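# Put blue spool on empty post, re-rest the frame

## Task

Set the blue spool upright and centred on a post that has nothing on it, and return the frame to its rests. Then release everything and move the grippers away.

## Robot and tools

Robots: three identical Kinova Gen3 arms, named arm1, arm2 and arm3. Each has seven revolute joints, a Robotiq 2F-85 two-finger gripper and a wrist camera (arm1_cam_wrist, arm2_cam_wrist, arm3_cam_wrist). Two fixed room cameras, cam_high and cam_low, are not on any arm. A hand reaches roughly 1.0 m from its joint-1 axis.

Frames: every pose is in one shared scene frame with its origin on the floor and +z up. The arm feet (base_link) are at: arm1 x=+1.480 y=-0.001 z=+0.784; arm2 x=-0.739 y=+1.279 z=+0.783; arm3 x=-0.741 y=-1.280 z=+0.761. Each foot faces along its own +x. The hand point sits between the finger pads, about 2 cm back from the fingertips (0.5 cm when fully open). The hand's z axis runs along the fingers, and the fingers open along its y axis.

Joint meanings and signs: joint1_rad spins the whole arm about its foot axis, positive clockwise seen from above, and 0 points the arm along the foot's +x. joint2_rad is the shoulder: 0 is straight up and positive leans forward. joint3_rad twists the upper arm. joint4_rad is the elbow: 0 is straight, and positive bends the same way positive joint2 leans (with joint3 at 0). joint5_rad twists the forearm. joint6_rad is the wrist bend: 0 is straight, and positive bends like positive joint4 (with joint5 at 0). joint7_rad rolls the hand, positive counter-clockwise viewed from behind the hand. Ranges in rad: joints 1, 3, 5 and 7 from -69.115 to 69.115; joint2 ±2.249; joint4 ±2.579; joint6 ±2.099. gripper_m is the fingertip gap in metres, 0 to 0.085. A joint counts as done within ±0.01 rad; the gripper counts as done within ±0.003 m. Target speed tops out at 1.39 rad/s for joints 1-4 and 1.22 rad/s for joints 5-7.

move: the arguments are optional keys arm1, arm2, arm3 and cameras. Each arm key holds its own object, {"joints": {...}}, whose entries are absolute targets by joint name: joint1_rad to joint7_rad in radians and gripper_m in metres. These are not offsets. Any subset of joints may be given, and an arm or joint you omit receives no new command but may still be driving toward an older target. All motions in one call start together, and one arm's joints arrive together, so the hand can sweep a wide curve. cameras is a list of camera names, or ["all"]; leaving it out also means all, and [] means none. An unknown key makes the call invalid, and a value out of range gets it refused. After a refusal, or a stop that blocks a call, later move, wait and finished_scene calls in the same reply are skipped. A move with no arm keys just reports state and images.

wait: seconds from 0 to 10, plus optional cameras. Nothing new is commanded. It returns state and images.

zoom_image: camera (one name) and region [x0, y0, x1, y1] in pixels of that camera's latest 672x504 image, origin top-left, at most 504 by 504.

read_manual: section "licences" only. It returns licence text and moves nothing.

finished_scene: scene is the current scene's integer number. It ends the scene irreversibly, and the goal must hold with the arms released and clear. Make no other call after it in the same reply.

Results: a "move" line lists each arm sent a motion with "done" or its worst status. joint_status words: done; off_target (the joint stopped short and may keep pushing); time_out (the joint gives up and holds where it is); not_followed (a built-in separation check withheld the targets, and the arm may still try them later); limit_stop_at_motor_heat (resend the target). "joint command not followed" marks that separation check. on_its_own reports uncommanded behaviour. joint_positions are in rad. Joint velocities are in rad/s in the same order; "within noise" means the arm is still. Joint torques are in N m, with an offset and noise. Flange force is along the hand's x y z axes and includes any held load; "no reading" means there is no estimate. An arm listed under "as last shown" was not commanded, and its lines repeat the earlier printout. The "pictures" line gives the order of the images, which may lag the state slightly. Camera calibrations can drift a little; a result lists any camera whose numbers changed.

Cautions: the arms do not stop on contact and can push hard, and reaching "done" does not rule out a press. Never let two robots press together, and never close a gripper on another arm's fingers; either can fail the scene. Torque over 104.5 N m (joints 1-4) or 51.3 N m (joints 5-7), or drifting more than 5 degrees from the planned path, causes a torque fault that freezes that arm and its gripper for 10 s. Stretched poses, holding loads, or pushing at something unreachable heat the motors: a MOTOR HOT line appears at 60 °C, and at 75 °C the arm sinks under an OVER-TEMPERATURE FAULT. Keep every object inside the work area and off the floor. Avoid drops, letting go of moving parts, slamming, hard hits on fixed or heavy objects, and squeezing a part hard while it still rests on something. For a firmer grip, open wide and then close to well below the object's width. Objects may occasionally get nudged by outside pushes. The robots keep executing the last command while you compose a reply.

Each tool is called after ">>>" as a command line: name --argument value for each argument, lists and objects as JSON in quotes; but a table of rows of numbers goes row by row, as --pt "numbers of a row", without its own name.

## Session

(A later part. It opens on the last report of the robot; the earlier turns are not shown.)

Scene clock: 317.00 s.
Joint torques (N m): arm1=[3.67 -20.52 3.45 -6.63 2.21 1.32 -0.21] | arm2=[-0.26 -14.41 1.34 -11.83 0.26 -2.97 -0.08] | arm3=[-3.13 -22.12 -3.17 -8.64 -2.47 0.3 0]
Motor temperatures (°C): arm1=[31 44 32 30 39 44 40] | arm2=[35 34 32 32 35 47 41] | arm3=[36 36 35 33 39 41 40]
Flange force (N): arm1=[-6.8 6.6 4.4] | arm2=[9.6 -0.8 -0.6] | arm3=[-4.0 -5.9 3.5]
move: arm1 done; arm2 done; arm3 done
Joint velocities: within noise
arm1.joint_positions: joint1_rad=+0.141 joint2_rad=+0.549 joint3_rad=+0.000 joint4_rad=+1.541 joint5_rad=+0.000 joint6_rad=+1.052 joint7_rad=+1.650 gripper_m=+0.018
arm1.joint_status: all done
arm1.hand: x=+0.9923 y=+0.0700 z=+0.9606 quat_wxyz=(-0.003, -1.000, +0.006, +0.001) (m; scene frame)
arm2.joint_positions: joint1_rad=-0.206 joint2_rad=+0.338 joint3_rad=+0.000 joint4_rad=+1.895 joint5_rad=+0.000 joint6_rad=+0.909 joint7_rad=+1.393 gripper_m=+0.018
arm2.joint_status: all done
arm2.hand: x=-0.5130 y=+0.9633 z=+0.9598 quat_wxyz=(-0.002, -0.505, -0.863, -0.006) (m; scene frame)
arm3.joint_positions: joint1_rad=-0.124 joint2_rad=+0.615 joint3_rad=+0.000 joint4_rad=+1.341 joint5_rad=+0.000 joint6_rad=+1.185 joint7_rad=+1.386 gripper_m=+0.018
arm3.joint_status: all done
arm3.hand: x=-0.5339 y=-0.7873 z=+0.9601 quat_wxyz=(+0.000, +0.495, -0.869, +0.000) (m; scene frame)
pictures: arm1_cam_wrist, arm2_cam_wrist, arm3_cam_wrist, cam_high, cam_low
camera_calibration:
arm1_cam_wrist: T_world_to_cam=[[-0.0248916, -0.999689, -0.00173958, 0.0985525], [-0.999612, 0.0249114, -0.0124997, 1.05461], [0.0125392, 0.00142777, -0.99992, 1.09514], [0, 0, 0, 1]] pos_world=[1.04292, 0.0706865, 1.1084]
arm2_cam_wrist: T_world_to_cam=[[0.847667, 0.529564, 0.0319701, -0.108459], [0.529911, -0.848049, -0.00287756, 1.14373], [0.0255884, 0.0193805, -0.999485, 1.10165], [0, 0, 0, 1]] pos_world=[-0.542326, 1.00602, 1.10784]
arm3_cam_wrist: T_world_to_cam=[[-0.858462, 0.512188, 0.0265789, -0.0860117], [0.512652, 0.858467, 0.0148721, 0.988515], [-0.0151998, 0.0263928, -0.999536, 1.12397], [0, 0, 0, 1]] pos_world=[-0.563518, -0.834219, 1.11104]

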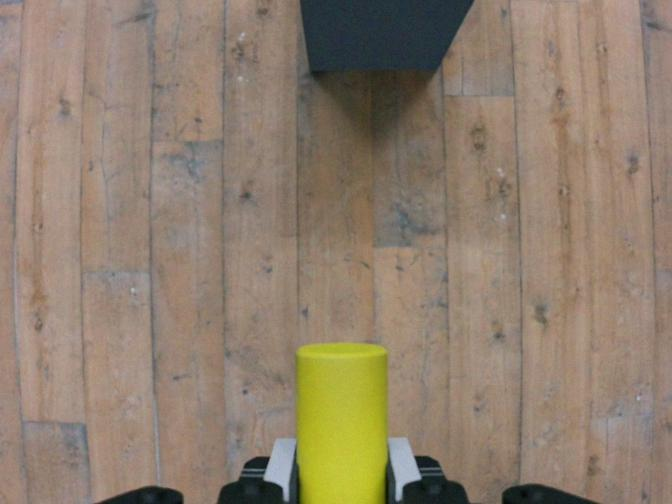

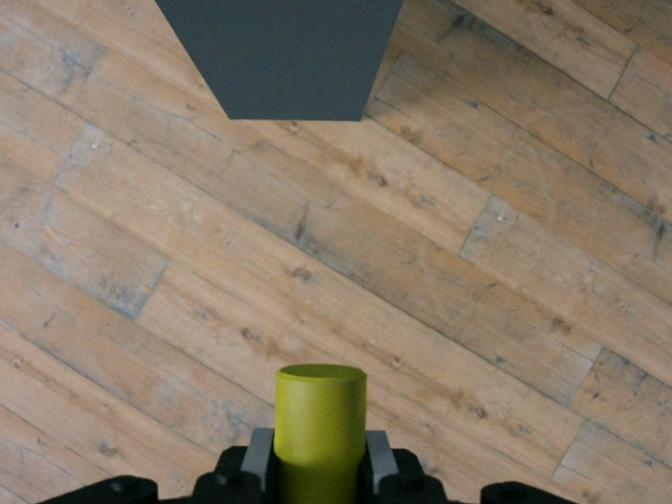

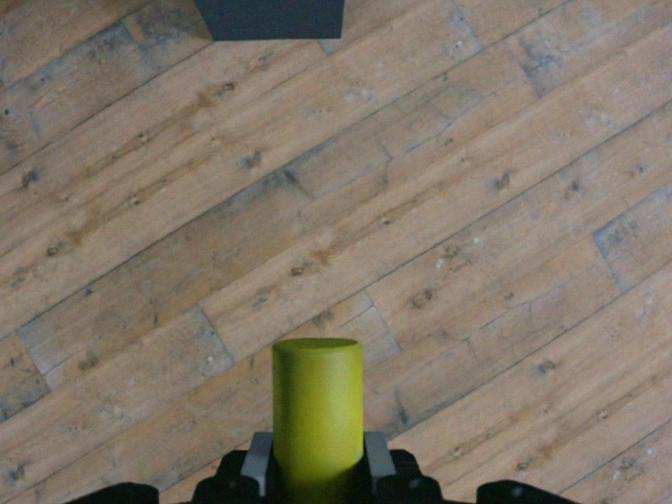

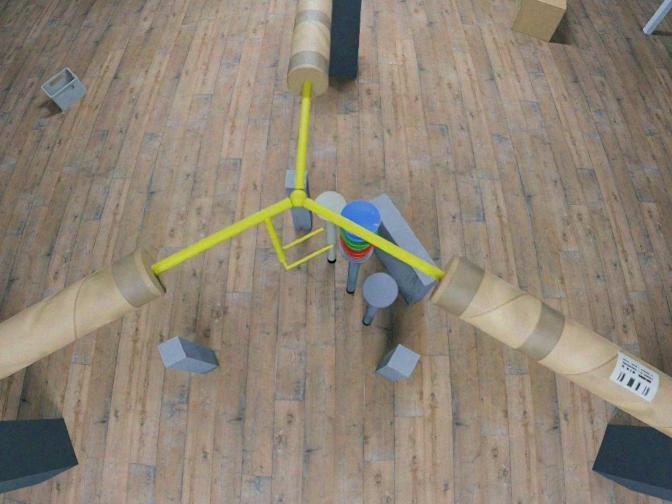

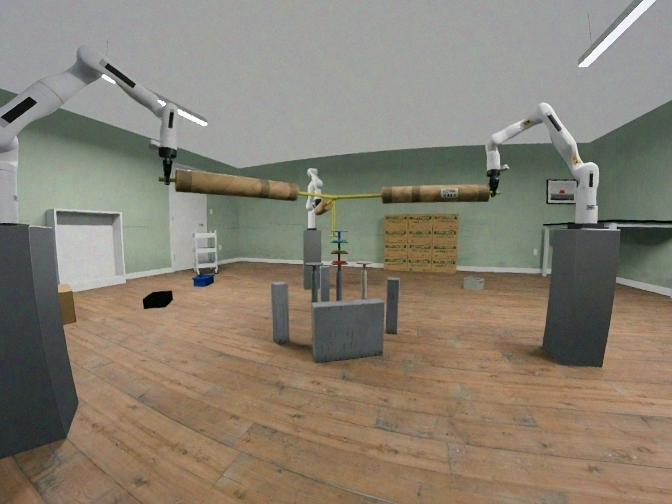

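>>> move --arm1 '{"joints":{"joint1_rad":0.078,"joint2_rad":0.52,"joint4_rad":1.5924,"joint6_rad":1.0292,"joint7_rad":1.5864}}' --arm2 '{"joints":{"joint1_rad":-0.1777,"joint2_rad":0.4015,"joint4_rad":1.793,"joint6_rad":0.9471,"joint7_rad":1.421}}' --arm3 '{"joints":{"joint1_rad":-0.0827,"joint2_rad":0.561,"joint4_rad":1.4388,"joint6_rad":1.1418,"joint7_rad":1.427}}' --cameras '["cam_high","cam_low"]'

>>> zoom_image --camera "cam_high" --region '[270, 180, 390, 270]'

>>> zoom_image --camera "cam_low" --region '[320, 220, 360, 250]'

Scene clock: 368.70 s.
Joint torques (N m): arm1=[3.54 -20 3.47 -6.86 2.22 1.09 -0.23] | arm2=[0.21 -16.19 1.96 -13.63 0.53 -4.06 -0.06] | arm3=[-3.43 -21.21 -3.53 -9.57 -2.69 -0.46 -0.04]
Motor temperatures (°C): arm1=[31 43 32 30 39 44 40] | arm2=[35 34 32 32 35 47 41] | arm3=[36 36 35 33 39 41 40]
Flange force (N): arm1=[-5.6 7.0 4.5] | arm2=[13.1 0.2 -0.7] | arm3=[-1.3 -7.3 3.6]
move: arm1 done; arm2 done; arm3 done
Joint velocities: within noise
arm1.joint_positions: joint1_rad=+0.078 joint2_rad=+0.520 joint3_rad=+0.000 joint4_rad=+1.593 joint5_rad=+0.000 joint6_rad=+1.029 joint7_rad=+1.586 gripper_m=+0.018
arm1.joint_status: all done
arm1.hand: x=+1.0028 y=+0.0385 z=+0.9608 quat_wxyz=(-0.003, -1.000, +0.006, +0.000) (m; scene frame)
arm2.joint_positions: joint1_rad=-0.178 joint2_rad=+0.402 joint3_rad=+0.000 joint4_rad=+1.793 joint5_rad=+0.000 joint6_rad=+0.947 joint7_rad=+1.421 gripper_m=+0.018
arm2.joint_status: all done
arm2.hand: x=-0.5022 y=+0.9315 z=+0.9597 quat_wxyz=(-0.002, -0.505, -0.863, -0.006) (m; scene frame)
arm3.joint_positions: joint1_rad=-0.083 joint2_rad=+0.561 joint3_rad=+0.000 joint4_rad=+1.439 joint5_rad=+0.000 joint6_rad=+1.142 joint7_rad=+1.427 gripper_m=+0.018
arm3.joint_status: all done
arm3.hand: x=-0.5232 y=-0.8187 z=+0.9602 quat_wxyz=(+0.000, +0.495, -0.869, +0.000) (m; scene frame)
pictures: cam_high, cam_low

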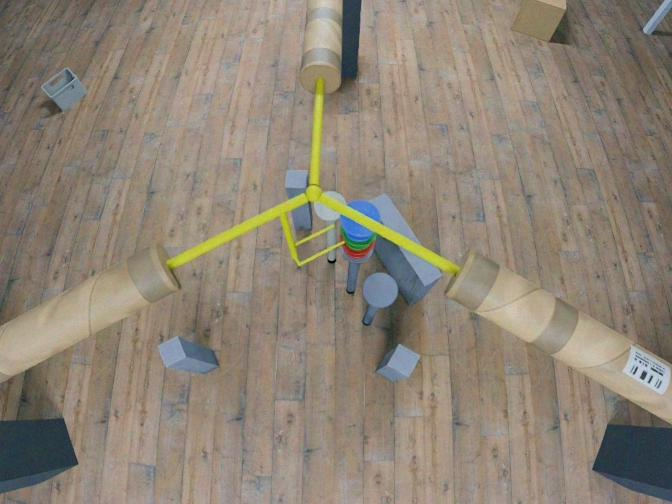

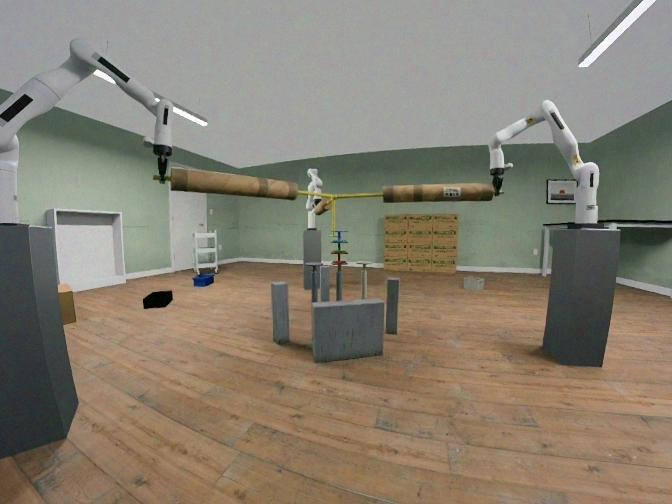

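Scaled by 4.200 from the camera's 672x504 image, which has a finer 960x720 frame.

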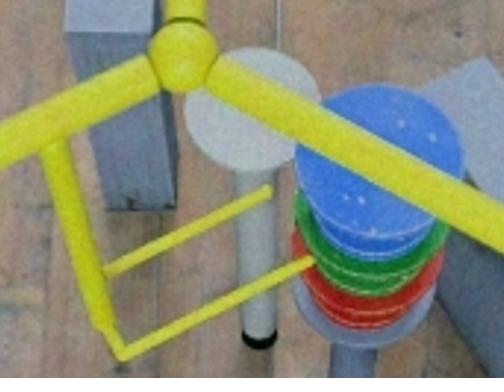

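Scaled by 12.600 from the camera's 672x504 image, which has a finer 960x720 frame.

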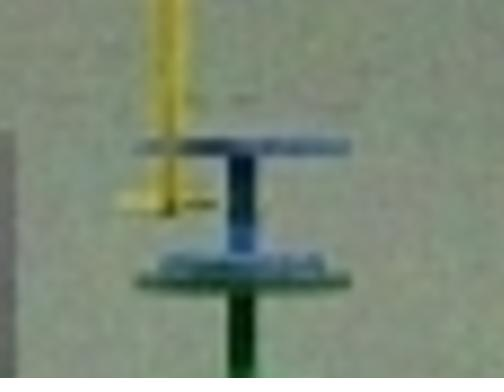

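>>> move --arm1 '{"joints":{"joint1_rad":0.0172,"joint2_rad":0.4854,"joint4_rad":1.6533,"joint6_rad":1.0029,"joint7_rad":1.5256}}' --arm2 '{"joints":{"joint1_rad":-0.1663,"joint2_rad":0.4657,"joint4_rad":1.6848,"joint6_rad":0.9911,"joint7_rad":1.4324}}' --arm3 '{"joints":{"joint1_rad":-0.0312,"joint2_rad":0.521,"joint4_rad":1.5092,"joint6_rad":1.1114,"joint7_rad":1.4785}}' --cameras '[]'

>>> move --arm1 '{"joints":{"joint1_rad":-0.0478,"joint2_rad":0.4547,"joint4_rad":1.7062,"joint6_rad":0.9807,"joint7_rad":1.4606}}' --arm2 '{"joints":{"joint1_rad":-0.1564,"joint2_rad":0.5314,"joint4_rad":1.5697,"joint6_rad":1.0405,"joint7_rad":1.4423}}' --arm3 '{"joints":{"joint1_rad":0.0244,"joint2_rad":0.4852,"joint4_rad":1.5712,"joint6_rad":1.0852,"joint7_rad":1.5341}}' --cameras '["cam_high","cam_low"]'

>>> zoom_image --camera "cam_high" --region '[270, 180, 390, 270]'

>>> zoom_image --camera "cam_low" --region '[320, 220, 360, 250]'

Scene clock: 382.87 s.
Joint torques (N m): arm1=[3.66 -18.98 3.47 -5.87 2.24 1.61 -0.22] | arm2=[-0.03 -17.64 1.76 -13.05 0.31 -3.57 -0.12] | arm3=[-3.2 -20.17 -3.48 -8.32 -2.65 0.33 -0.07]
Motor temperatures (°C): arm1=[31 43 32 30 39 44 40] | arm2=[35 34 32 32 35 47 41] | arm3=[36 36 35 33 39 41 40]
Flange force (N): arm1=[-6.8 7.8 4.5] | arm2=[11.4 -0.4 -0.2] | arm3=[-3.5 -7.1 3.7]
move: arm1 done; arm2 done; arm3 done
Joint velocities: within noise
arm1.joint_positions: joint1_rad=+0.017 joint2_rad=+0.485 joint3_rad=+0.000 joint4_rad=+1.653 joint5_rad=+0.000 joint6_rad=+1.003 joint7_rad=+1.526 gripper_m=+0.018
arm1.joint_status: all done
arm1.hand: x=+1.0185 y=+0.0100 z=+0.9609 quat_wxyz=(-0.003, -1.000, +0.006, +0.000) (m; scene frame)
arm2.joint_positions: joint1_rad=-0.166 joint2_rad=+0.466 joint3_rad=+0.000 joint4_rad=+1.685 joint5_rad=+0.000 joint6_rad=+0.991 joint7_rad=+1.432 gripper_m=+0.018
arm2.joint_status: all done
arm2.hand: x=-0.4866 y=+0.9031 z=+0.9596 quat_wxyz=(-0.002, -0.505, -0.863, -0.006) (m; scene frame)
arm3.joint_positions: joint1_rad=-0.031 joint2_rad=+0.521 joint3_rad=+0.000 joint4_rad=+1.509 joint5_rad=+0.000 joint6_rad=+1.111 joint7_rad=+1.479 gripper_m=+0.018
arm3.joint_status: all done
arm3.hand: x=-0.5077 y=-0.8473 z=+0.9602 quat_wxyz=(+0.000, +0.495, -0.869, +0.000) (m; scene frame)
pictures: none
No camera images: "cameras" was empty.

Scene clock: 383.90 s.
Joint torques (N m): arm1=[3.87 -18.21 3.78 -5.3 2.45 1.88 -0.2] | arm2=[-0.13 -19.25 1.58 -13.68 0.18 -3.96 -0.13] | arm3=[-3.37 -19.21 -3.64 -7.41 -2.84 0.75 -0.03]
Motor temperatures (°C): arm1=[31 43 32 30 39 44 40] | arm2=[35 34 32 32 35 47 41] | arm3=[36 36 35 33 39 41 40]
Flange force (N): arm1=[-7.2 9.0 4.6] | arm2=[12.3 -0.7 -0.2] | arm3=[-4.9 -7.8 3.5]
move: arm1 done; arm2 done; arm3 done
Joint velocities: within noise
arm1.joint_positions: joint1_rad=-0.048 joint2_rad=+0.455 joint3_rad=+0.000 joint4_rad=+1.706 joint5_rad=+0.000 joint6_rad=+0.981 joint7_rad=+1.461 gripper_m=+0.018
arm1.joint_status: all done
arm1.hand: x=+1.0341 y=-0.0185 z=+0.9610 quat_wxyz=(-0.003, -1.000, +0.006, +0.001) (m; scene frame)
arm2.joint_positions: joint1_rad=-0.156 joint2_rad=+0.531 joint3_rad=+0.000 joint4_rad=+1.570 joint5_rad=+0.000 joint6_rad=+1.041 joint7_rad=+1.442 gripper_m=+0.018
arm2.joint_status: all done
arm2.hand: x=-0.4709 y=+0.8746 z=+0.9595 quat_wxyz=(-0.002, -0.505, -0.863, -0.006) (m; scene frame)
arm3.joint_positions: joint1_rad=+0.024 joint2_rad=+0.485 joint3_rad=+0.000 joint4_rad=+1.571 joint5_rad=+0.000 joint6_rad=+1.085 joint7_rad=+1.534 gripper_m=+0.018
arm3.joint_status: all done
arm3.hand: x=-0.4921 y=-0.8758 z=+0.9602 quat_wxyz=(+0.000, +0.495, -0.869, +0.000) (m; scene frame)
pictures: cam_high, cam_low

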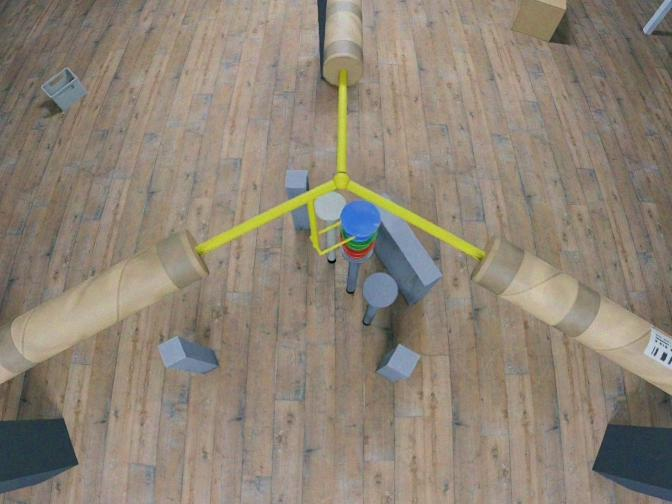

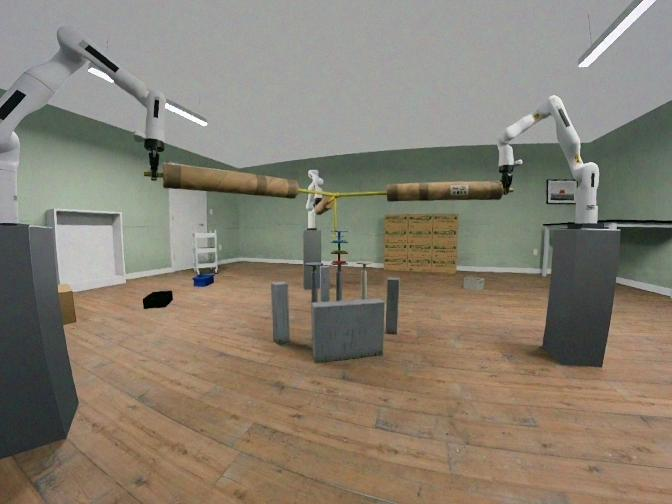

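Scaled by 4.200 from the camera's 672x504 image, which has a finer 960x720 frame.

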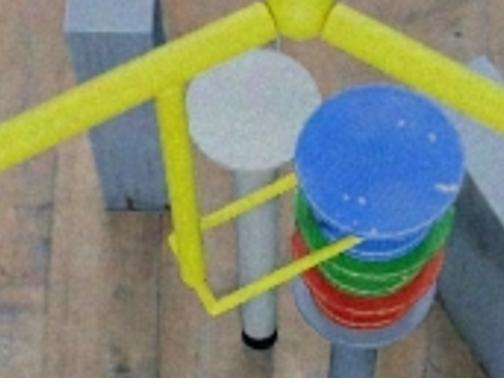

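Scaled by 12.600 from the camera's 672x504 image, which has a finer 960x720 frame.

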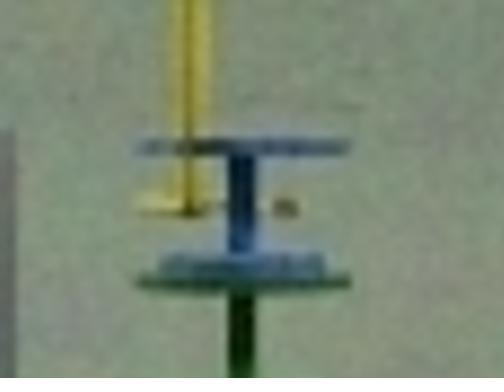

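>>> move --arm1 '{"joints":{"joint1_rad":-0.1166,"joint2_rad":0.4281,"joint4_rad":1.7514,"joint6_rad":0.9621,"joint7_rad":1.3918}}' --arm2 '{"joints":{"joint1_rad":-0.1477,"joint2_rad":0.5989,"joint4_rad":1.4469,"joint6_rad":1.0958,"joint7_rad":1.451}}' --arm3 '{"joints":{"joint1_rad":0.0843,"joint2_rad":0.4535,"joint4_rad":1.6249,"joint6_rad":1.0632,"joint7_rad":1.594}}' --cameras '[]'

>>> move --arm1 '{"joints":{"joint1_rad":-0.1895,"joint2_rad":0.4054,"joint4_rad":1.7888,"joint6_rad":0.9474,"joint7_rad":1.3189}}' --arm2 '{"joints":{"joint1_rad":-0.14,"joint2_rad":0.6696,"joint4_rad":1.3139,"joint6_rad":1.1581,"joint7_rad":1.4587}}' --arm3 '{"joints":{"joint1_rad":0.148,"joint2_rad":0.4256,"joint4_rad":1.6708,"joint6_rad":1.0452,"joint7_rad":1.6577}}'

>>> zoom_image --camera "cam_high" --region '[290, 140, 430, 250]'

>>> zoom_image --camera "cam_low" --region '[320, 220, 360, 250]'

Scene clock: 393.07 s.
Joint torques (N m): arm1=[3.93 -17.48 3.89 -4.79 2.56 2.16 -0.19] | arm2=[-0.6 -20.9 1.28 -13.85 0.01 -3.97 -0.08] | arm3=[-3.15 -18.25 -3.6 -6.41 -2.83 1.35 -0.06]
Motor temperatures (°C): arm1=[31 43 32 30 39 44 40] | arm2=[35 34 32 32 35 47 41] | arm3=[36 36 35 33 39 41 40]
Flange force (N): arm1=[-7.1 10.0 4.7] | arm2=[12.1 -1.4 0.3] | arm3=[-6.2 -8.1 3.4]
move: arm1 done; arm2 done; arm3 done
Joint velocities: within noise
arm1.joint_positions: joint1_rad=-0.117 joint2_rad=+0.428 joint3_rad=+0.000 joint4_rad=+1.752 joint5_rad=+0.000 joint6_rad=+0.962 joint7_rad=+1.392 gripper_m=+0.018
arm1.joint_status: all done
arm1.hand: x=+1.0497 y=-0.0469 z=+0.9611 quat_wxyz=(-0.003, -1.000, +0.006, +0.000) (m; scene frame)
arm2.joint_positions: joint1_rad=-0.148 joint2_rad=+0.599 joint3_rad=+0.000 joint4_rad=+1.447 joint5_rad=+0.000 joint6_rad=+1.096 joint7_rad=+1.451 gripper_m=+0.018
arm2.joint_status: all done
arm2.hand: x=-0.4553 y=+0.8461 z=+0.9594 quat_wxyz=(-0.002, -0.505, -0.863, -0.006) (m; scene frame)
arm3.joint_positions: joint1_rad=+0.084 joint2_rad=+0.453 joint3_rad=+0.000 joint4_rad=+1.625 joint5_rad=+0.000 joint6_rad=+1.063 joint7_rad=+1.594 gripper_m=+0.018
arm3.joint_status: all done
arm3.hand: x=-0.4764 y=-0.9043 z=+0.9602 quat_wxyz=(+0.000, +0.495, -0.869, +0.000) (m; scene frame)
pictures: none
No camera images: "cameras" was empty.

Scene clock: 394.17 s.
Joint torques (N m): arm1=[3.78 -16.81 3.57 -3.9 2.39 2.74 -0.19] | arm2=[-0.29 -22.42 1.64 -13.89 0.16 -3.97 -0.08] | arm3=[-3.08 -17.62 -3.62 -5.82 -2.88 1.71 -0.05]
Motor temperatures (°C): arm1=[31 43 32 30 39 44 40] | arm2=[35 34 32 32 35 47 41] | arm3=[36 36 35 33 39 41 40]
Flange force (N): arm1=[-8.0 10.6 5.1] | arm2=[12.1 -0.8 0.4] | arm3=[-6.8 -8.7 3.7]
move: arm1 done; arm2 done; arm3 done
Joint velocities: within noise
arm1.joint_positions: joint1_rad=-0.190 joint2_rad=+0.405 joint3_rad=+0.000 joint4_rad=+1.789 joint5_rad=+0.000 joint6_rad=+0.947 joint7_rad=+1.319 gripper_m=+0.018
arm1.joint_status: all done
arm1.hand: x=+1.0653 y=-0.0755 z=+0.9614 quat_wxyz=(-0.003, -1.000, +0.006, +0.001) (m; scene frame)
arm2.joint_positions: joint1_rad=-0.140 joint2_rad=+0.670 joint3_rad=+0.000 joint4_rad=+1.314 joint5_rad=+0.000 joint6_rad=+1.158 joint7_rad=+1.459 gripper_m=+0.018
arm2.joint_status: all done
arm2.hand: x=-0.4397 y=+0.8177 z=+0.9593 quat_wxyz=(-0.002, -0.505, -0.863, -0.006) (m; scene frame)
arm3.joint_positions: joint1_rad=+0.148 joint2_rad=+0.426 joint3_rad=+0.000 joint4_rad=+1.671 joint5_rad=+0.000 joint6_rad=+1.045 joint7_rad=+1.658 gripper_m=+0.018
arm3.joint_status: all done
arm3.hand: x=-0.4608 y=-0.9328 z=+0.9602 quat_wxyz=(+0.000, +0.495, -0.869, +0.000) (m; scene frame)
pictures: arm1_cam_wrist, arm2_cam_wrist, arm3_cam_wrist, cam_high, cam_low
camera_calibration:
arm1_cam_wrist: T_world_to_cam=[[-0.024891, -0.999688, -0.00183706, -0.0449763], [-0.999613, 0.0249119, -0.0123973, 1.1311], [0.0124392, 0.00152777, -0.999921, 1.09535], [0, 0, 0, 1]] pos_world=[1.11592, -0.0748136, 1.1092]
arm2_cam_wrist: T_world_to_cam=[[0.847666, 0.529564, 0.032023, -0.0935314], [0.529913, -0.848047, -0.00296232, 0.981501], [0.0255883, 0.0194805, -0.999483, 1.10201], [0, 0, 0, 1]] pos_world=[-0.469026, 0.860422, 1.10734]
arm3_cam_wrist: T_world_to_cam=[[-0.858417, 0.512262, 0.0266135, 0.0513189], [0.512725, 0.858426, 0.0147332, 1.0761], [-0.0152985, 0.0262927, -0.999537, 1.12888], [0, 0, 0, 1]] pos_world=[-0.490418, -0.979719, 1.11114]

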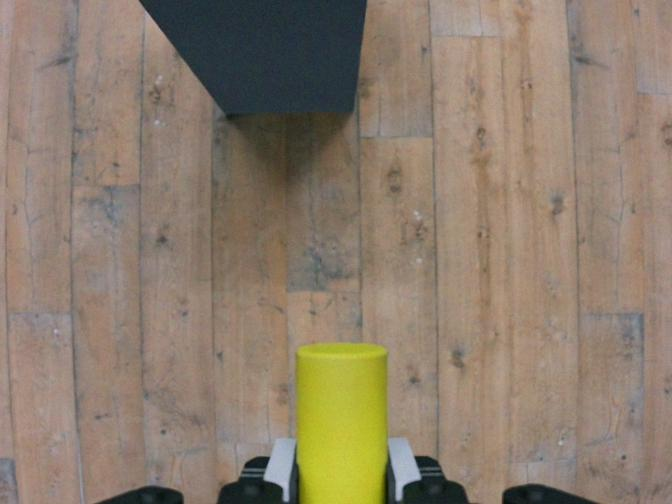

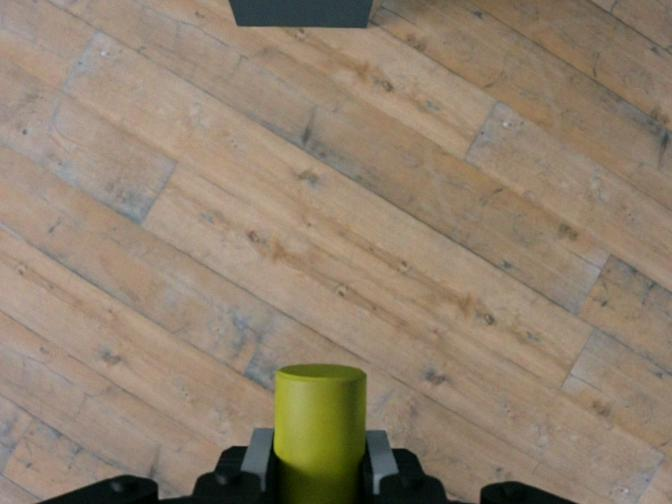

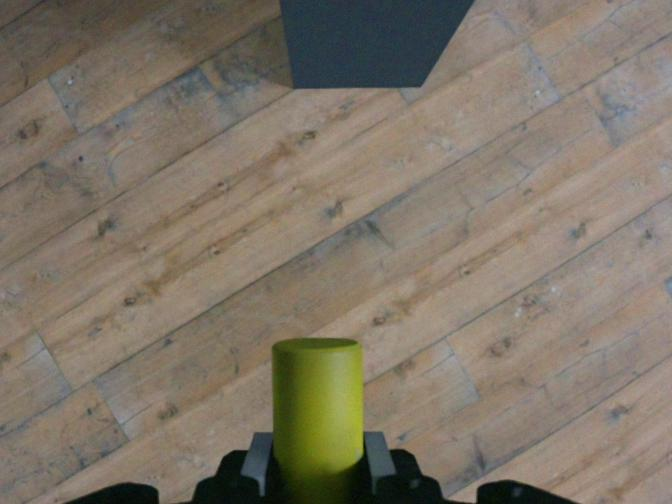

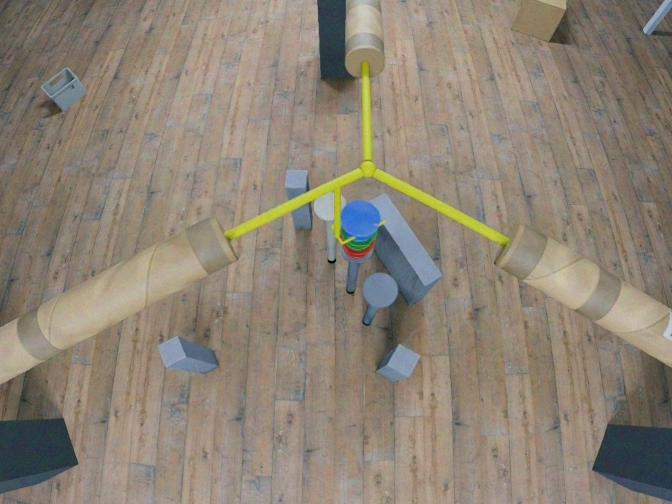

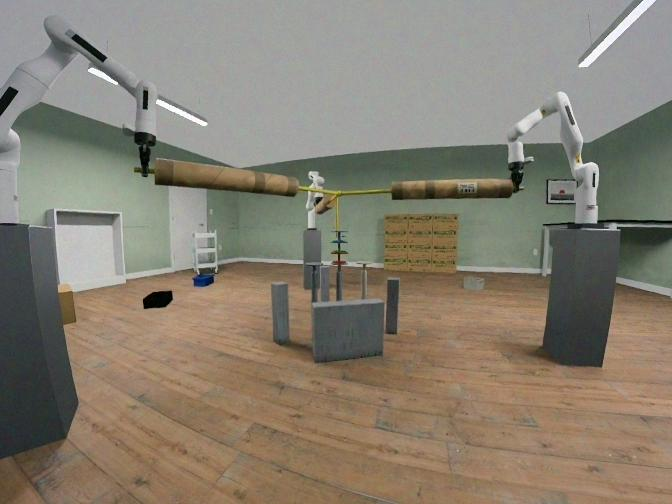

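Scaled by 3.600 from the camera's 672x504 image, which has a finer 960x720 frame.

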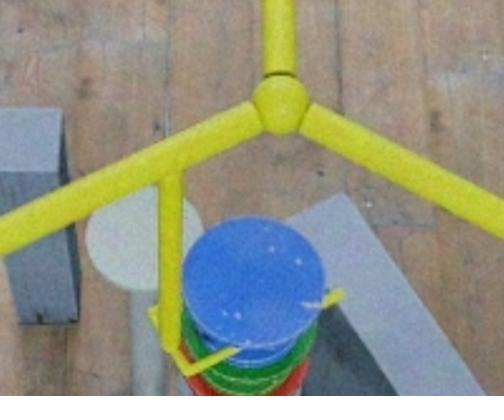

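Scaled by 12.600 from the camera's 672x504 image, which has a finer 960x720 frame.

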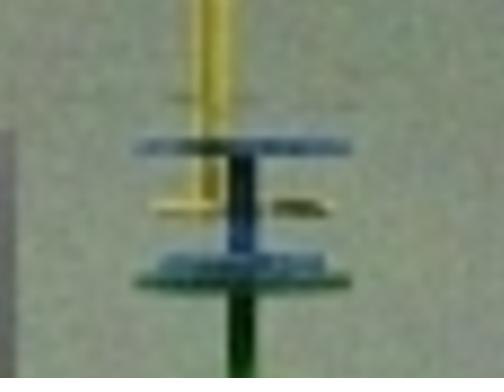

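>>> move --arm1 '{"joints":{"joint2_rad":0.3784,"joint4_rad":1.756,"joint6_rad":1.0072}}' --arm2 '{"joints":{"joint2_rad":0.6507,"joint4_rad":1.2812,"joint6_rad":1.2097}}' --arm3 '{"joints":{"joint2_rad":0.4029,"joint4_rad":1.6352,"joint6_rad":1.1035}}' --cameras '["cam_low"]'

>>> zoom_image --camera "cam_low" --region '[320, 220, 360, 250]'

>>> move --arm1 '{"joints":{"joint2_rad":0.3662,"joint4_rad":1.7382,"joint6_rad":1.0372}}' --arm2 '{"joints":{"joint2_rad":0.6424,"joint4_rad":1.2628,"joint6_rad":1.2364}}' --arm3 '{"joints":{"joint2_rad":0.3929,"joint4_rad":1.6159,"joint6_rad":1.1328}}' --cameras '["cam_low"]'

>>> zoom_image --camera "cam_low" --region '[320, 220, 360, 250]'

>>> move --arm1 '{"joints":{"joint2_rad":0.3539,"joint4_rad":1.7203,"joint6_rad":1.0674}}' --arm2 '{"joints":{"joint2_rad":0.6341,"joint4_rad":1.2444,"joint6_rad":1.2631}}' --arm3 '{"joints":{"joint2_rad":0.3828,"joint4_rad":1.5965,"joint6_rad":1.1623}}' --cameras '["cam_low","cam_high"]'

>>> zoom_image --camera "cam_low" --region '[320, 220, 360, 250]'

Scene clock: 417.63 s.
Joint torques (N m): arm1=[3.94 -16.57 3.68 -3.72 2.63 3.18 -0.23] | arm2=[0.74 -22.3 2.54 -15.05 0.74 -4.86 -0.1] | arm3=[-4.43 -17.64 -4.66 -7.01 -3.74 1.13 -0.06]
Motor temperatures (°C): arm1=[31 43 32 30 39 44 40] | arm2=[35 34 32 32 35 47 41] | arm3=[36 36 35 33 39 41 40]
Flange force (N): arm1=[-9.1 11.1 4.9] | arm2=[14.9 0.9 0.3] | arm3=[-4.7 -11.4 3.5]
move: arm1 done; arm2 done; arm3 done
Joint velocities: within noise
arm1.joint_positions: joint1_rad=-0.190 joint2_rad=+0.378 joint3_rad=+0.000 joint4_rad=+1.756 joint5_rad=+0.000 joint6_rad=+1.007 joint7_rad=+1.319 gripper_m=+0.018
arm1.joint_status: all done
arm1.hand: x=+1.0653 y=-0.0753 z=+0.9813 quat_wxyz=(-0.003, -1.000, +0.006, +0.001) (m; scene frame)
arm2.joint_positions: joint1_rad=-0.140 joint2_rad=+0.651 joint3_rad=+0.000 joint4_rad=+1.281 joint5_rad=+0.000 joint6_rad=+1.210 joint7_rad=+1.459 gripper_m=+0.018
arm2.joint_status: all done
arm2.hand: x=-0.4400 y=+0.8176 z=+0.9793 quat_wxyz=(-0.002, -0.505, -0.863, -0.006) (m; scene frame)
arm3.joint_positions: joint1_rad=+0.148 joint2_rad=+0.403 joint3_rad=+0.000 joint4_rad=+1.635 joint5_rad=+0.000 joint6_rad=+1.104 joint7_rad=+1.658 gripper_m=+0.018
arm3.joint_status: all done
arm3.hand: x=-0.4608 y=-0.9327 z=+0.9802 quat_wxyz=(+0.000, +0.495, -0.869, +0.000) (m; scene frame)
pictures: cam_low

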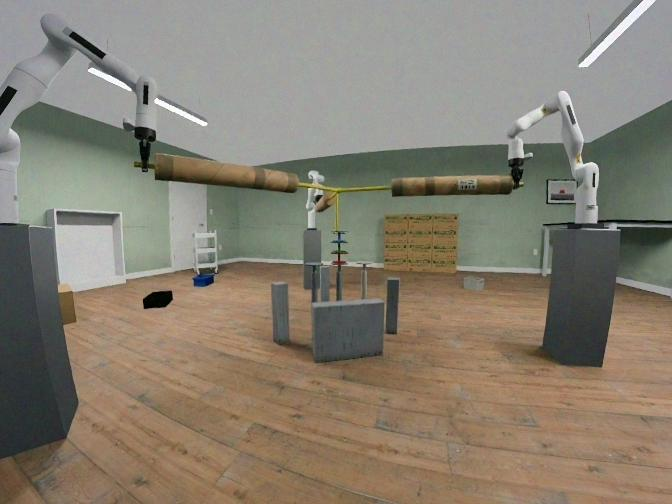

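Scaled by 12.600 from the camera's 672x504 image, which has a finer 960x720 frame.

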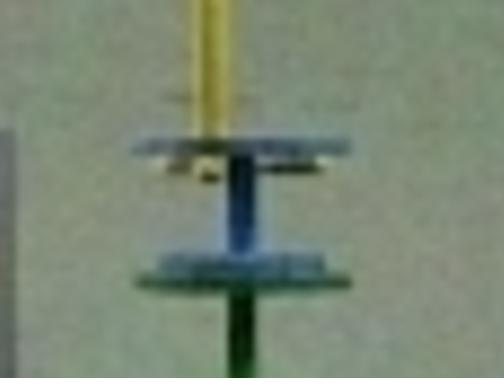

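Scene clock: 418.27 s.
Joint torques (N m): arm1=[4.2 -16.89 3.9 -4.83 2.82 2.58 -0.22] | arm2=[1.04 -22.49 2.82 -16.35 1 -5.77 -0.06] | arm3=[-4.77 -17.93 -5.08 -8.39 -3.97 0.36 -0.01]
Motor temperatures (°C): arm1=[31 43 32 30 39 44 40] | arm2=[35 34 32 32 35 47 41] | arm3=[36 36 35 33 39 41 40]
Flange force (N): arm1=[-7.5 11.4 5.0] | arm2=[18.1 1.3 0.7] | arm3=[-2.2 -11.8 3.8]
move: arm1 done; arm2 done; arm3 done
Joint velocities: within noise
arm1.joint_positions: joint1_rad=-0.190 joint2_rad=+0.366 joint3_rad=+0.000 joint4_rad=+1.738 joint5_rad=+0.000 joint6_rad=+1.037 joint7_rad=+1.319 gripper_m=+0.018
arm1.joint_status: all done
arm1.hand: x=+1.0652 y=-0.0753 z=+0.9912 quat_wxyz=(-0.003, -1.000, +0.006, +0.001) (m; scene frame)
arm2.joint_positions: joint1_rad=-0.140 joint2_rad=+0.642 joint3_rad=+0.000 joint4_rad=+1.263 joint5_rad=+0.000 joint6_rad=+1.236 joint7_rad=+1.459 gripper_m=+0.018
arm2.joint_status: all done
arm2.hand: x=-0.4400 y=+0.8174 z=+0.9893 quat_wxyz=(-0.002, -0.505, -0.863, -0.006) (m; scene frame)
arm3.joint_positions: joint1_rad=+0.148 joint2_rad=+0.393 joint3_rad=+0.000 joint4_rad=+1.616 joint5_rad=+0.000 joint6_rad=+1.133 joint7_rad=+1.658 gripper_m=+0.018
arm3.joint_status: all done
arm3.hand: x=-0.4608 y=-0.9326 z=+0.9901 quat_wxyz=(+0.000, +0.495, -0.869, +0.000) (m; scene frame)
pictures: cam_low

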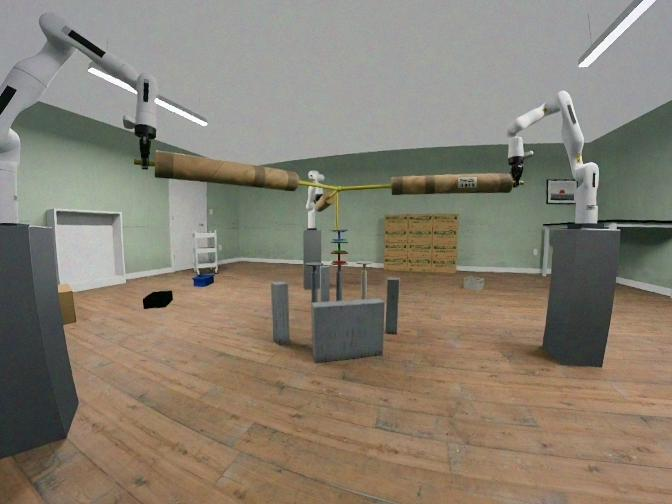

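Scaled by 12.600 from the camera's 672x504 image, which has a finer 960x720 frame.

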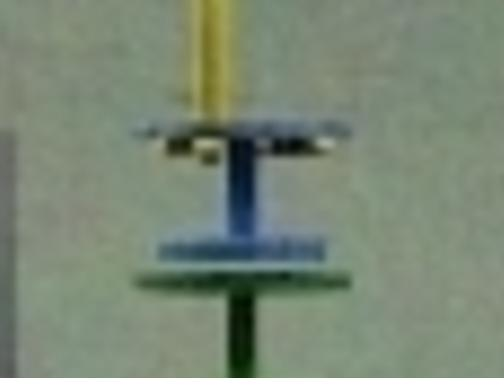

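Scene clock: 418.90 s.
Joint torques (N m): arm1=[4.16 -16.73 3.84 -3.78 2.81 3.5 -0.24] | arm2=[1.32 -22.12 2.98 -15.87 1.09 -5.39 -0.1] | arm3=[-5.08 -17.69 -5.32 -7.68 -4.3 1.02 -0.09]
Motor temperatures (°C): arm1=[31 43 32 30 39 44 40] | arm2=[35 34 32 32 35 47 41] | arm3=[36 36 35 33 39 41 40]
Flange force (N): arm1=[-10.3 11.8 5.2] | arm2=[17.4 1.8 0.9] | arm3=[-3.8 -12.9 3.9]
move: arm1 done; arm2 done; arm3 done
Joint velocities: within noise
arm1.joint_positions: joint1_rad=-0.190 joint2_rad=+0.354 joint3_rad=+0.000 joint4_rad=+1.720 joint5_rad=+0.000 joint6_rad=+1.067 joint7_rad=+1.319 gripper_m=+0.018
arm1.joint_status: all done
arm1.hand: x=+1.0653 y=-0.0752 z=+1.0013 quat_wxyz=(-0.003, -1.000, +0.006, +0.001) (m; scene frame)
arm2.joint_positions: joint1_rad=-0.140 joint2_rad=+0.634 joint3_rad=+0.000 joint4_rad=+1.244 joint5_rad=+0.000 joint6_rad=+1.263 joint7_rad=+1.459 gripper_m=+0.018
arm2.joint_status: all done
arm2.hand: x=-0.4402 y=+0.8175 z=+0.9993 quat_wxyz=(-0.002, -0.505, -0.863, -0.006) (m; scene frame)
arm3.joint_positions: joint1_rad=+0.148 joint2_rad=+0.383 joint3_rad=+0.000 joint4_rad=+1.596 joint5_rad=+0.000 joint6_rad=+1.162 joint7_rad=+1.658 gripper_m=+0.018
arm3.joint_status: all done
arm3.hand: x=-0.4608 y=-0.9327 z=+1.0002 quat_wxyz=(+0.000, +0.495, -0.869, +0.000) (m; scene frame)
pictures: cam_high, cam_low

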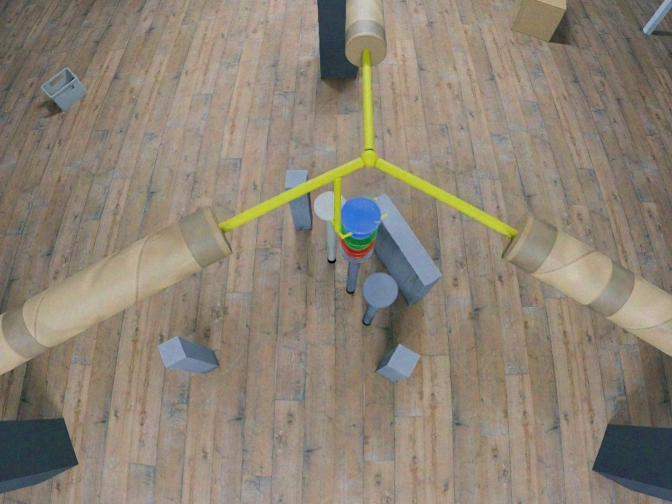

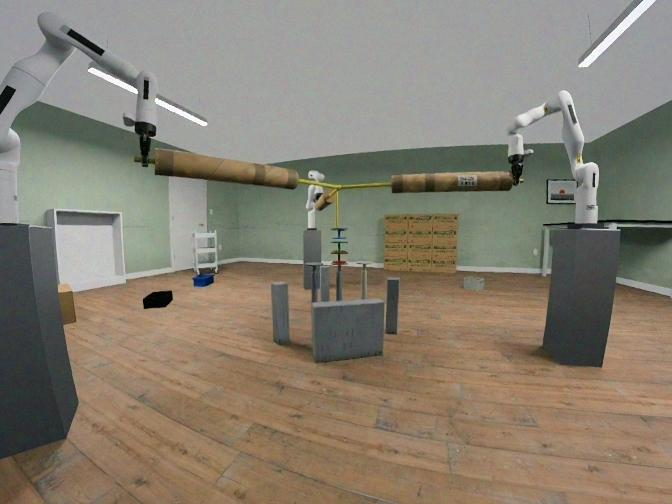

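Scaled by 12.600 from the camera's 672x504 image, which has a finer 960x720 frame.

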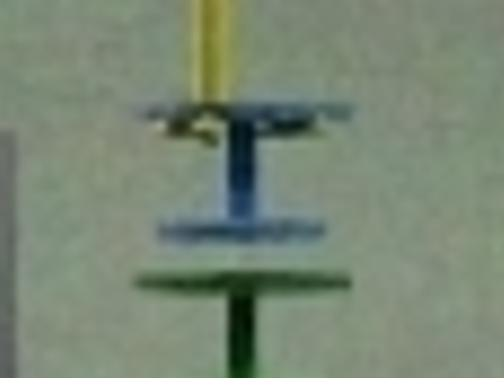

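>>> move --arm1 '{"joints":{"joint2_rad":0.3131,"joint4_rad":1.6401,"joint6_rad":1.1884}}' --arm2 '{"joints":{"joint2_rad":0.6085,"joint4_rad":1.1588,"joint6_rad":1.3743}}' --arm3 '{"joints":{"joint2_rad":0.3504,"joint4_rad":1.5099,"joint6_rad":1.2813}}' --cameras '["cam_high","cam_low"]'

Scene clock: 454.50 s.
Joint torques (N m): arm1=[4.87 -16.83 4.43 -4.35 3.45 3.76 -0.29] | arm2=[2.3 -21.49 3.85 -17.43 1.77 -6.96 -0.11] | arm3=[-6.58 -17.54 -6.6 -9.04 -5.48 0.39 -0.07]
Motor temperatures (°C): arm1=[31 43 32 30 39 44 40] | arm2=[35 35 32 32 35 47 41] | arm3=[36 36 35 33 39 41 40]
Flange force (N): arm1=[-10.8 13.4 4.9] | arm2=[22.4 3.3 1.0] | arm3=[-1.4 -15.9 3.7]
move: arm1 done; arm2 done; arm3 done
Joint velocities: within noise
arm1.joint_positions: joint1_rad=-0.190 joint2_rad=+0.313 joint3_rad=+0.000 joint4_rad=+1.640 joint5_rad=+0.000 joint6_rad=+1.188 joint7_rad=+1.319 gripper_m=+0.018
arm1.joint_status: all done
arm1.hand: x=+1.0652 y=-0.0750 z=+1.0413 quat_wxyz=(-0.003, -1.000, +0.006, +0.001) (m; scene frame)
arm2.joint_positions: joint1_rad=-0.140 joint2_rad=+0.609 joint3_rad=+0.000 joint4_rad=+1.159 joint5_rad=+0.000 joint6_rad=+1.374 joint7_rad=+1.459 gripper_m=+0.018
arm2.joint_status: all done
arm2.hand: x=-0.4406 y=+0.8172 z=+1.0394 quat_wxyz=(-0.002, -0.505, -0.863, -0.006) (m; scene frame)
arm3.joint_positions: joint1_rad=+0.148 joint2_rad=+0.350 joint3_rad=+0.000 joint4_rad=+1.510 joint5_rad=+0.000 joint6_rad=+1.281 joint7_rad=+1.658 gripper_m=+0.018
arm3.joint_status: all done
arm3.hand: x=-0.4608 y=-0.9327 z=+1.0402 quat_wxyz=(+0.000, +0.495, -0.869, +0.000) (m; scene frame)
pictures: cam_high, cam_low

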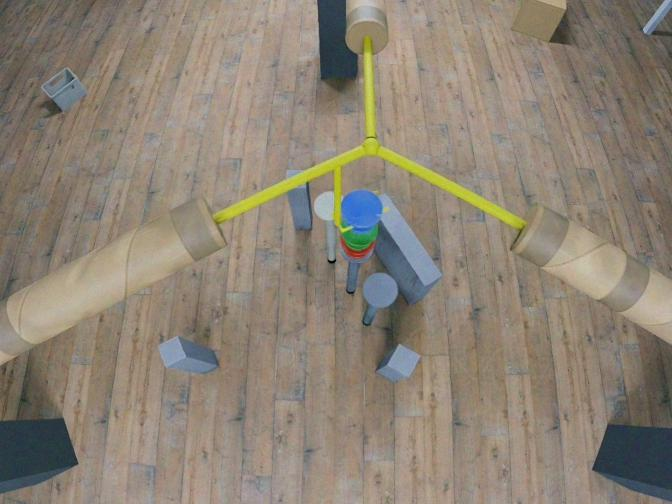

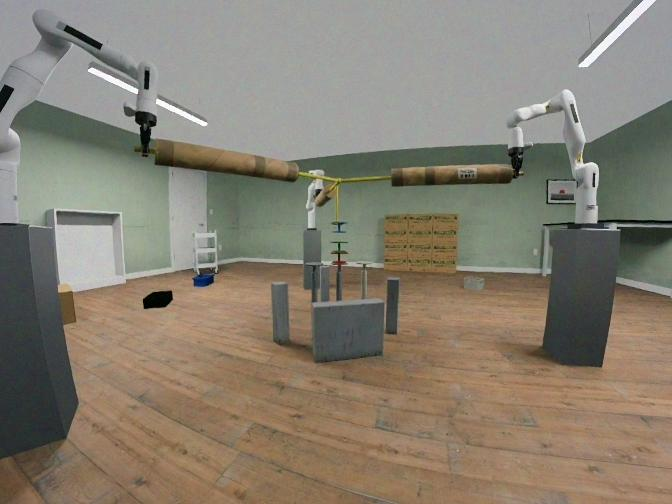

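>>> move --arm1 '{"joints":{"joint1_rad":-0.2045,"joint2_rad":0.3707,"joint4_rad":1.5547,"joint6_rad":1.2162,"joint7_rad":1.3039}}' --arm2 '{"joints":{"joint1_rad":-0.0902,"joint2_rad":0.6044,"joint4_rad":1.1665,"joint6_rad":1.3707,"joint7_rad":1.5085}}' --arm3 '{"joints":{"joint1_rad":0.1195,"joint2_rad":0.2935,"joint4_rad":1.5918,"joint6_rad":1.2563,"joint7_rad":1.6292}}' --cameras '[]'

>>> move --arm1 '{"joints":{"joint1_rad":-0.2180,"joint2_rad":0.4300,"joint4_rad":1.4622,"joint6_rad":1.2494,"joint7_rad":1.2904}}' --arm2 '{"joints":{"joint1_rad":-0.0403,"joint2_rad":0.6035,"joint4_rad":1.1682,"joint6_rad":1.3699,"joint7_rad":1.5584}}' --arm3 '{"joints":{"joint1_rad":0.0870,"joint2_rad":0.2374,"joint4_rad":1.6686,"joint6_rad":1.2356,"joint7_rad":1.5967}}' --cameras '["cam_high","cam_low"]'

Scene clock: 490.23 s.
Joint torques (N m): arm1=[4.44 -18.09 3.97 -3.19 2.95 4.87 -0.22] | arm2=[2.94 -21.35 4.3 -17.2 2.14 -6.78 -0.1] | arm3=[-7.03 -16.28 -6.99 -9.07 -5.96 0.28 -0.05]
Motor temperatures (°C): arm1=[31 42 32 30 39 44 40] | arm2=[35 36 32 32 35 47 41] | arm3=[36 35 35 33 39 41 40]
Flange force (N): arm1=[-14.1 13.0 5.2] | arm2=[21.8 5.6 0.8] | arm3=[-1.3 -17.7 3.7]
move: arm1 done; arm2 done; arm3 done
Joint velocities: within noise
arm1.joint_positions: joint1_rad=-0.205 joint2_rad=+0.371 joint3_rad=+0.000 joint4_rad=+1.555 joint5_rad=+0.000 joint6_rad=+1.216 joint7_rad=+1.304 gripper_m=+0.018
arm1.joint_status: all done
arm1.hand: x=+1.0414 y=-0.0878 z=+1.0414 quat_wxyz=(-0.003, -1.000, +0.006, +0.000) (m; scene frame)
arm2.joint_positions: joint1_rad=-0.090 joint2_rad=+0.604 joint3_rad=+0.000 joint4_rad=+1.166 joint5_rad=+0.000 joint6_rad=+1.371 joint7_rad=+1.508 gripper_m=+0.018
arm2.joint_status: all done
arm2.hand: x=-0.4648 y=+0.8041 z=+1.0390 quat_wxyz=(-0.002, -0.505, -0.863, -0.006) (m; scene frame)
arm3.joint_positions: joint1_rad=+0.119 joint2_rad=+0.294 joint3_rad=+0.000 joint4_rad=+1.592 joint5_rad=+0.000 joint6_rad=+1.256 joint7_rad=+1.629 gripper_m=+0.018
arm3.joint_status: all done
arm3.hand: x=-0.4849 y=-0.9455 z=+1.0403 quat_wxyz=(+0.000, +0.495, -0.869, +0.000) (m; scene frame)
pictures: none
No camera images: "cameras" was empty.

Scene clock: 491.20 s.
Joint torques (N m): arm1=[4.53 -19.25 3.98 -2.94 2.98 5.25 -0.21] | arm2=[2.38 -21.31 3.85 -17.27 1.9 -6.88 -0.14] | arm3=[-6.79 -15.07 -6.93 -9.04 -6.2 0.25 -0.07]
Motor temperatures (°C): arm1=[31 42 32 30 39 44 40] | arm2=[35 36 32 32 35 47 41] | arm3=[36 35 35 33 39 41 40]
Flange force (N): arm1=[-15.0 13.3 5.0] | arm2=[21.6 5.6 0.7] | arm3=[-1.8 -18.2 3.7]
move: arm1 done; arm2 done; arm3 done
Joint velocities: within noise
arm1.joint_positions: joint1_rad=-0.218 joint2_rad=+0.430 joint3_rad=+0.000 joint4_rad=+1.462 joint5_rad=+0.000 joint6_rad=+1.250 joint7_rad=+1.290 gripper_m=+0.018
arm1.joint_status: all done
arm1.hand: x=+1.0171 y=-0.1007 z=+1.0416 quat_wxyz=(-0.003, -1.000, +0.006, +0.000) (m; scene frame)
arm2.joint_positions: joint1_rad=-0.040 joint2_rad=+0.604 joint3_rad=+0.000 joint4_rad=+1.168 joint5_rad=+0.000 joint6_rad=+1.370 joint7_rad=+1.558 gripper_m=+0.018
arm2.joint_status: all done
arm2.hand: x=-0.4889 y=+0.7913 z=+1.0386 quat_wxyz=(-0.002, -0.505, -0.863, -0.006) (m; scene frame)
arm3.joint_positions: joint1_rad=+0.087 joint2_rad=+0.237 joint3_rad=+0.000 joint4_rad=+1.669 joint5_rad=+0.000 joint6_rad=+1.236 joint7_rad=+1.597 gripper_m=+0.018
arm3.joint_status: all done
arm3.hand: x=-0.5092 y=-0.9584 z=+1.0403 quat_wxyz=(+0.000, +0.495, -0.869, +0.000) (m; scene frame)
pictures: cam_high, cam_low

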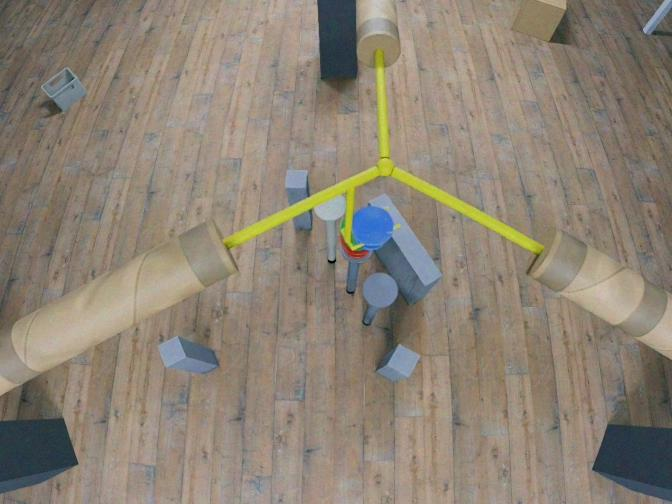

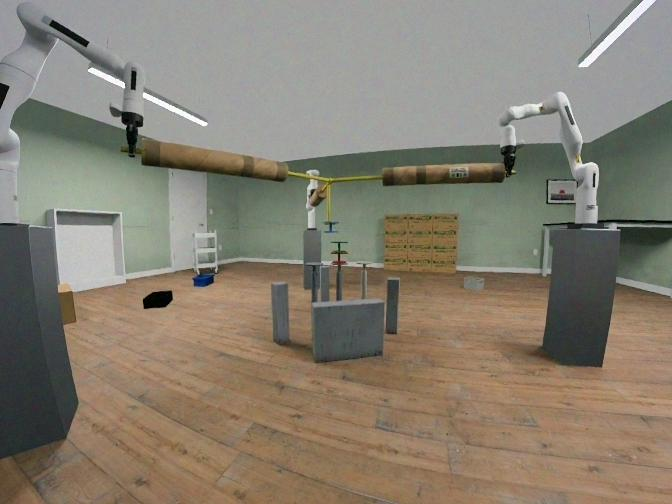

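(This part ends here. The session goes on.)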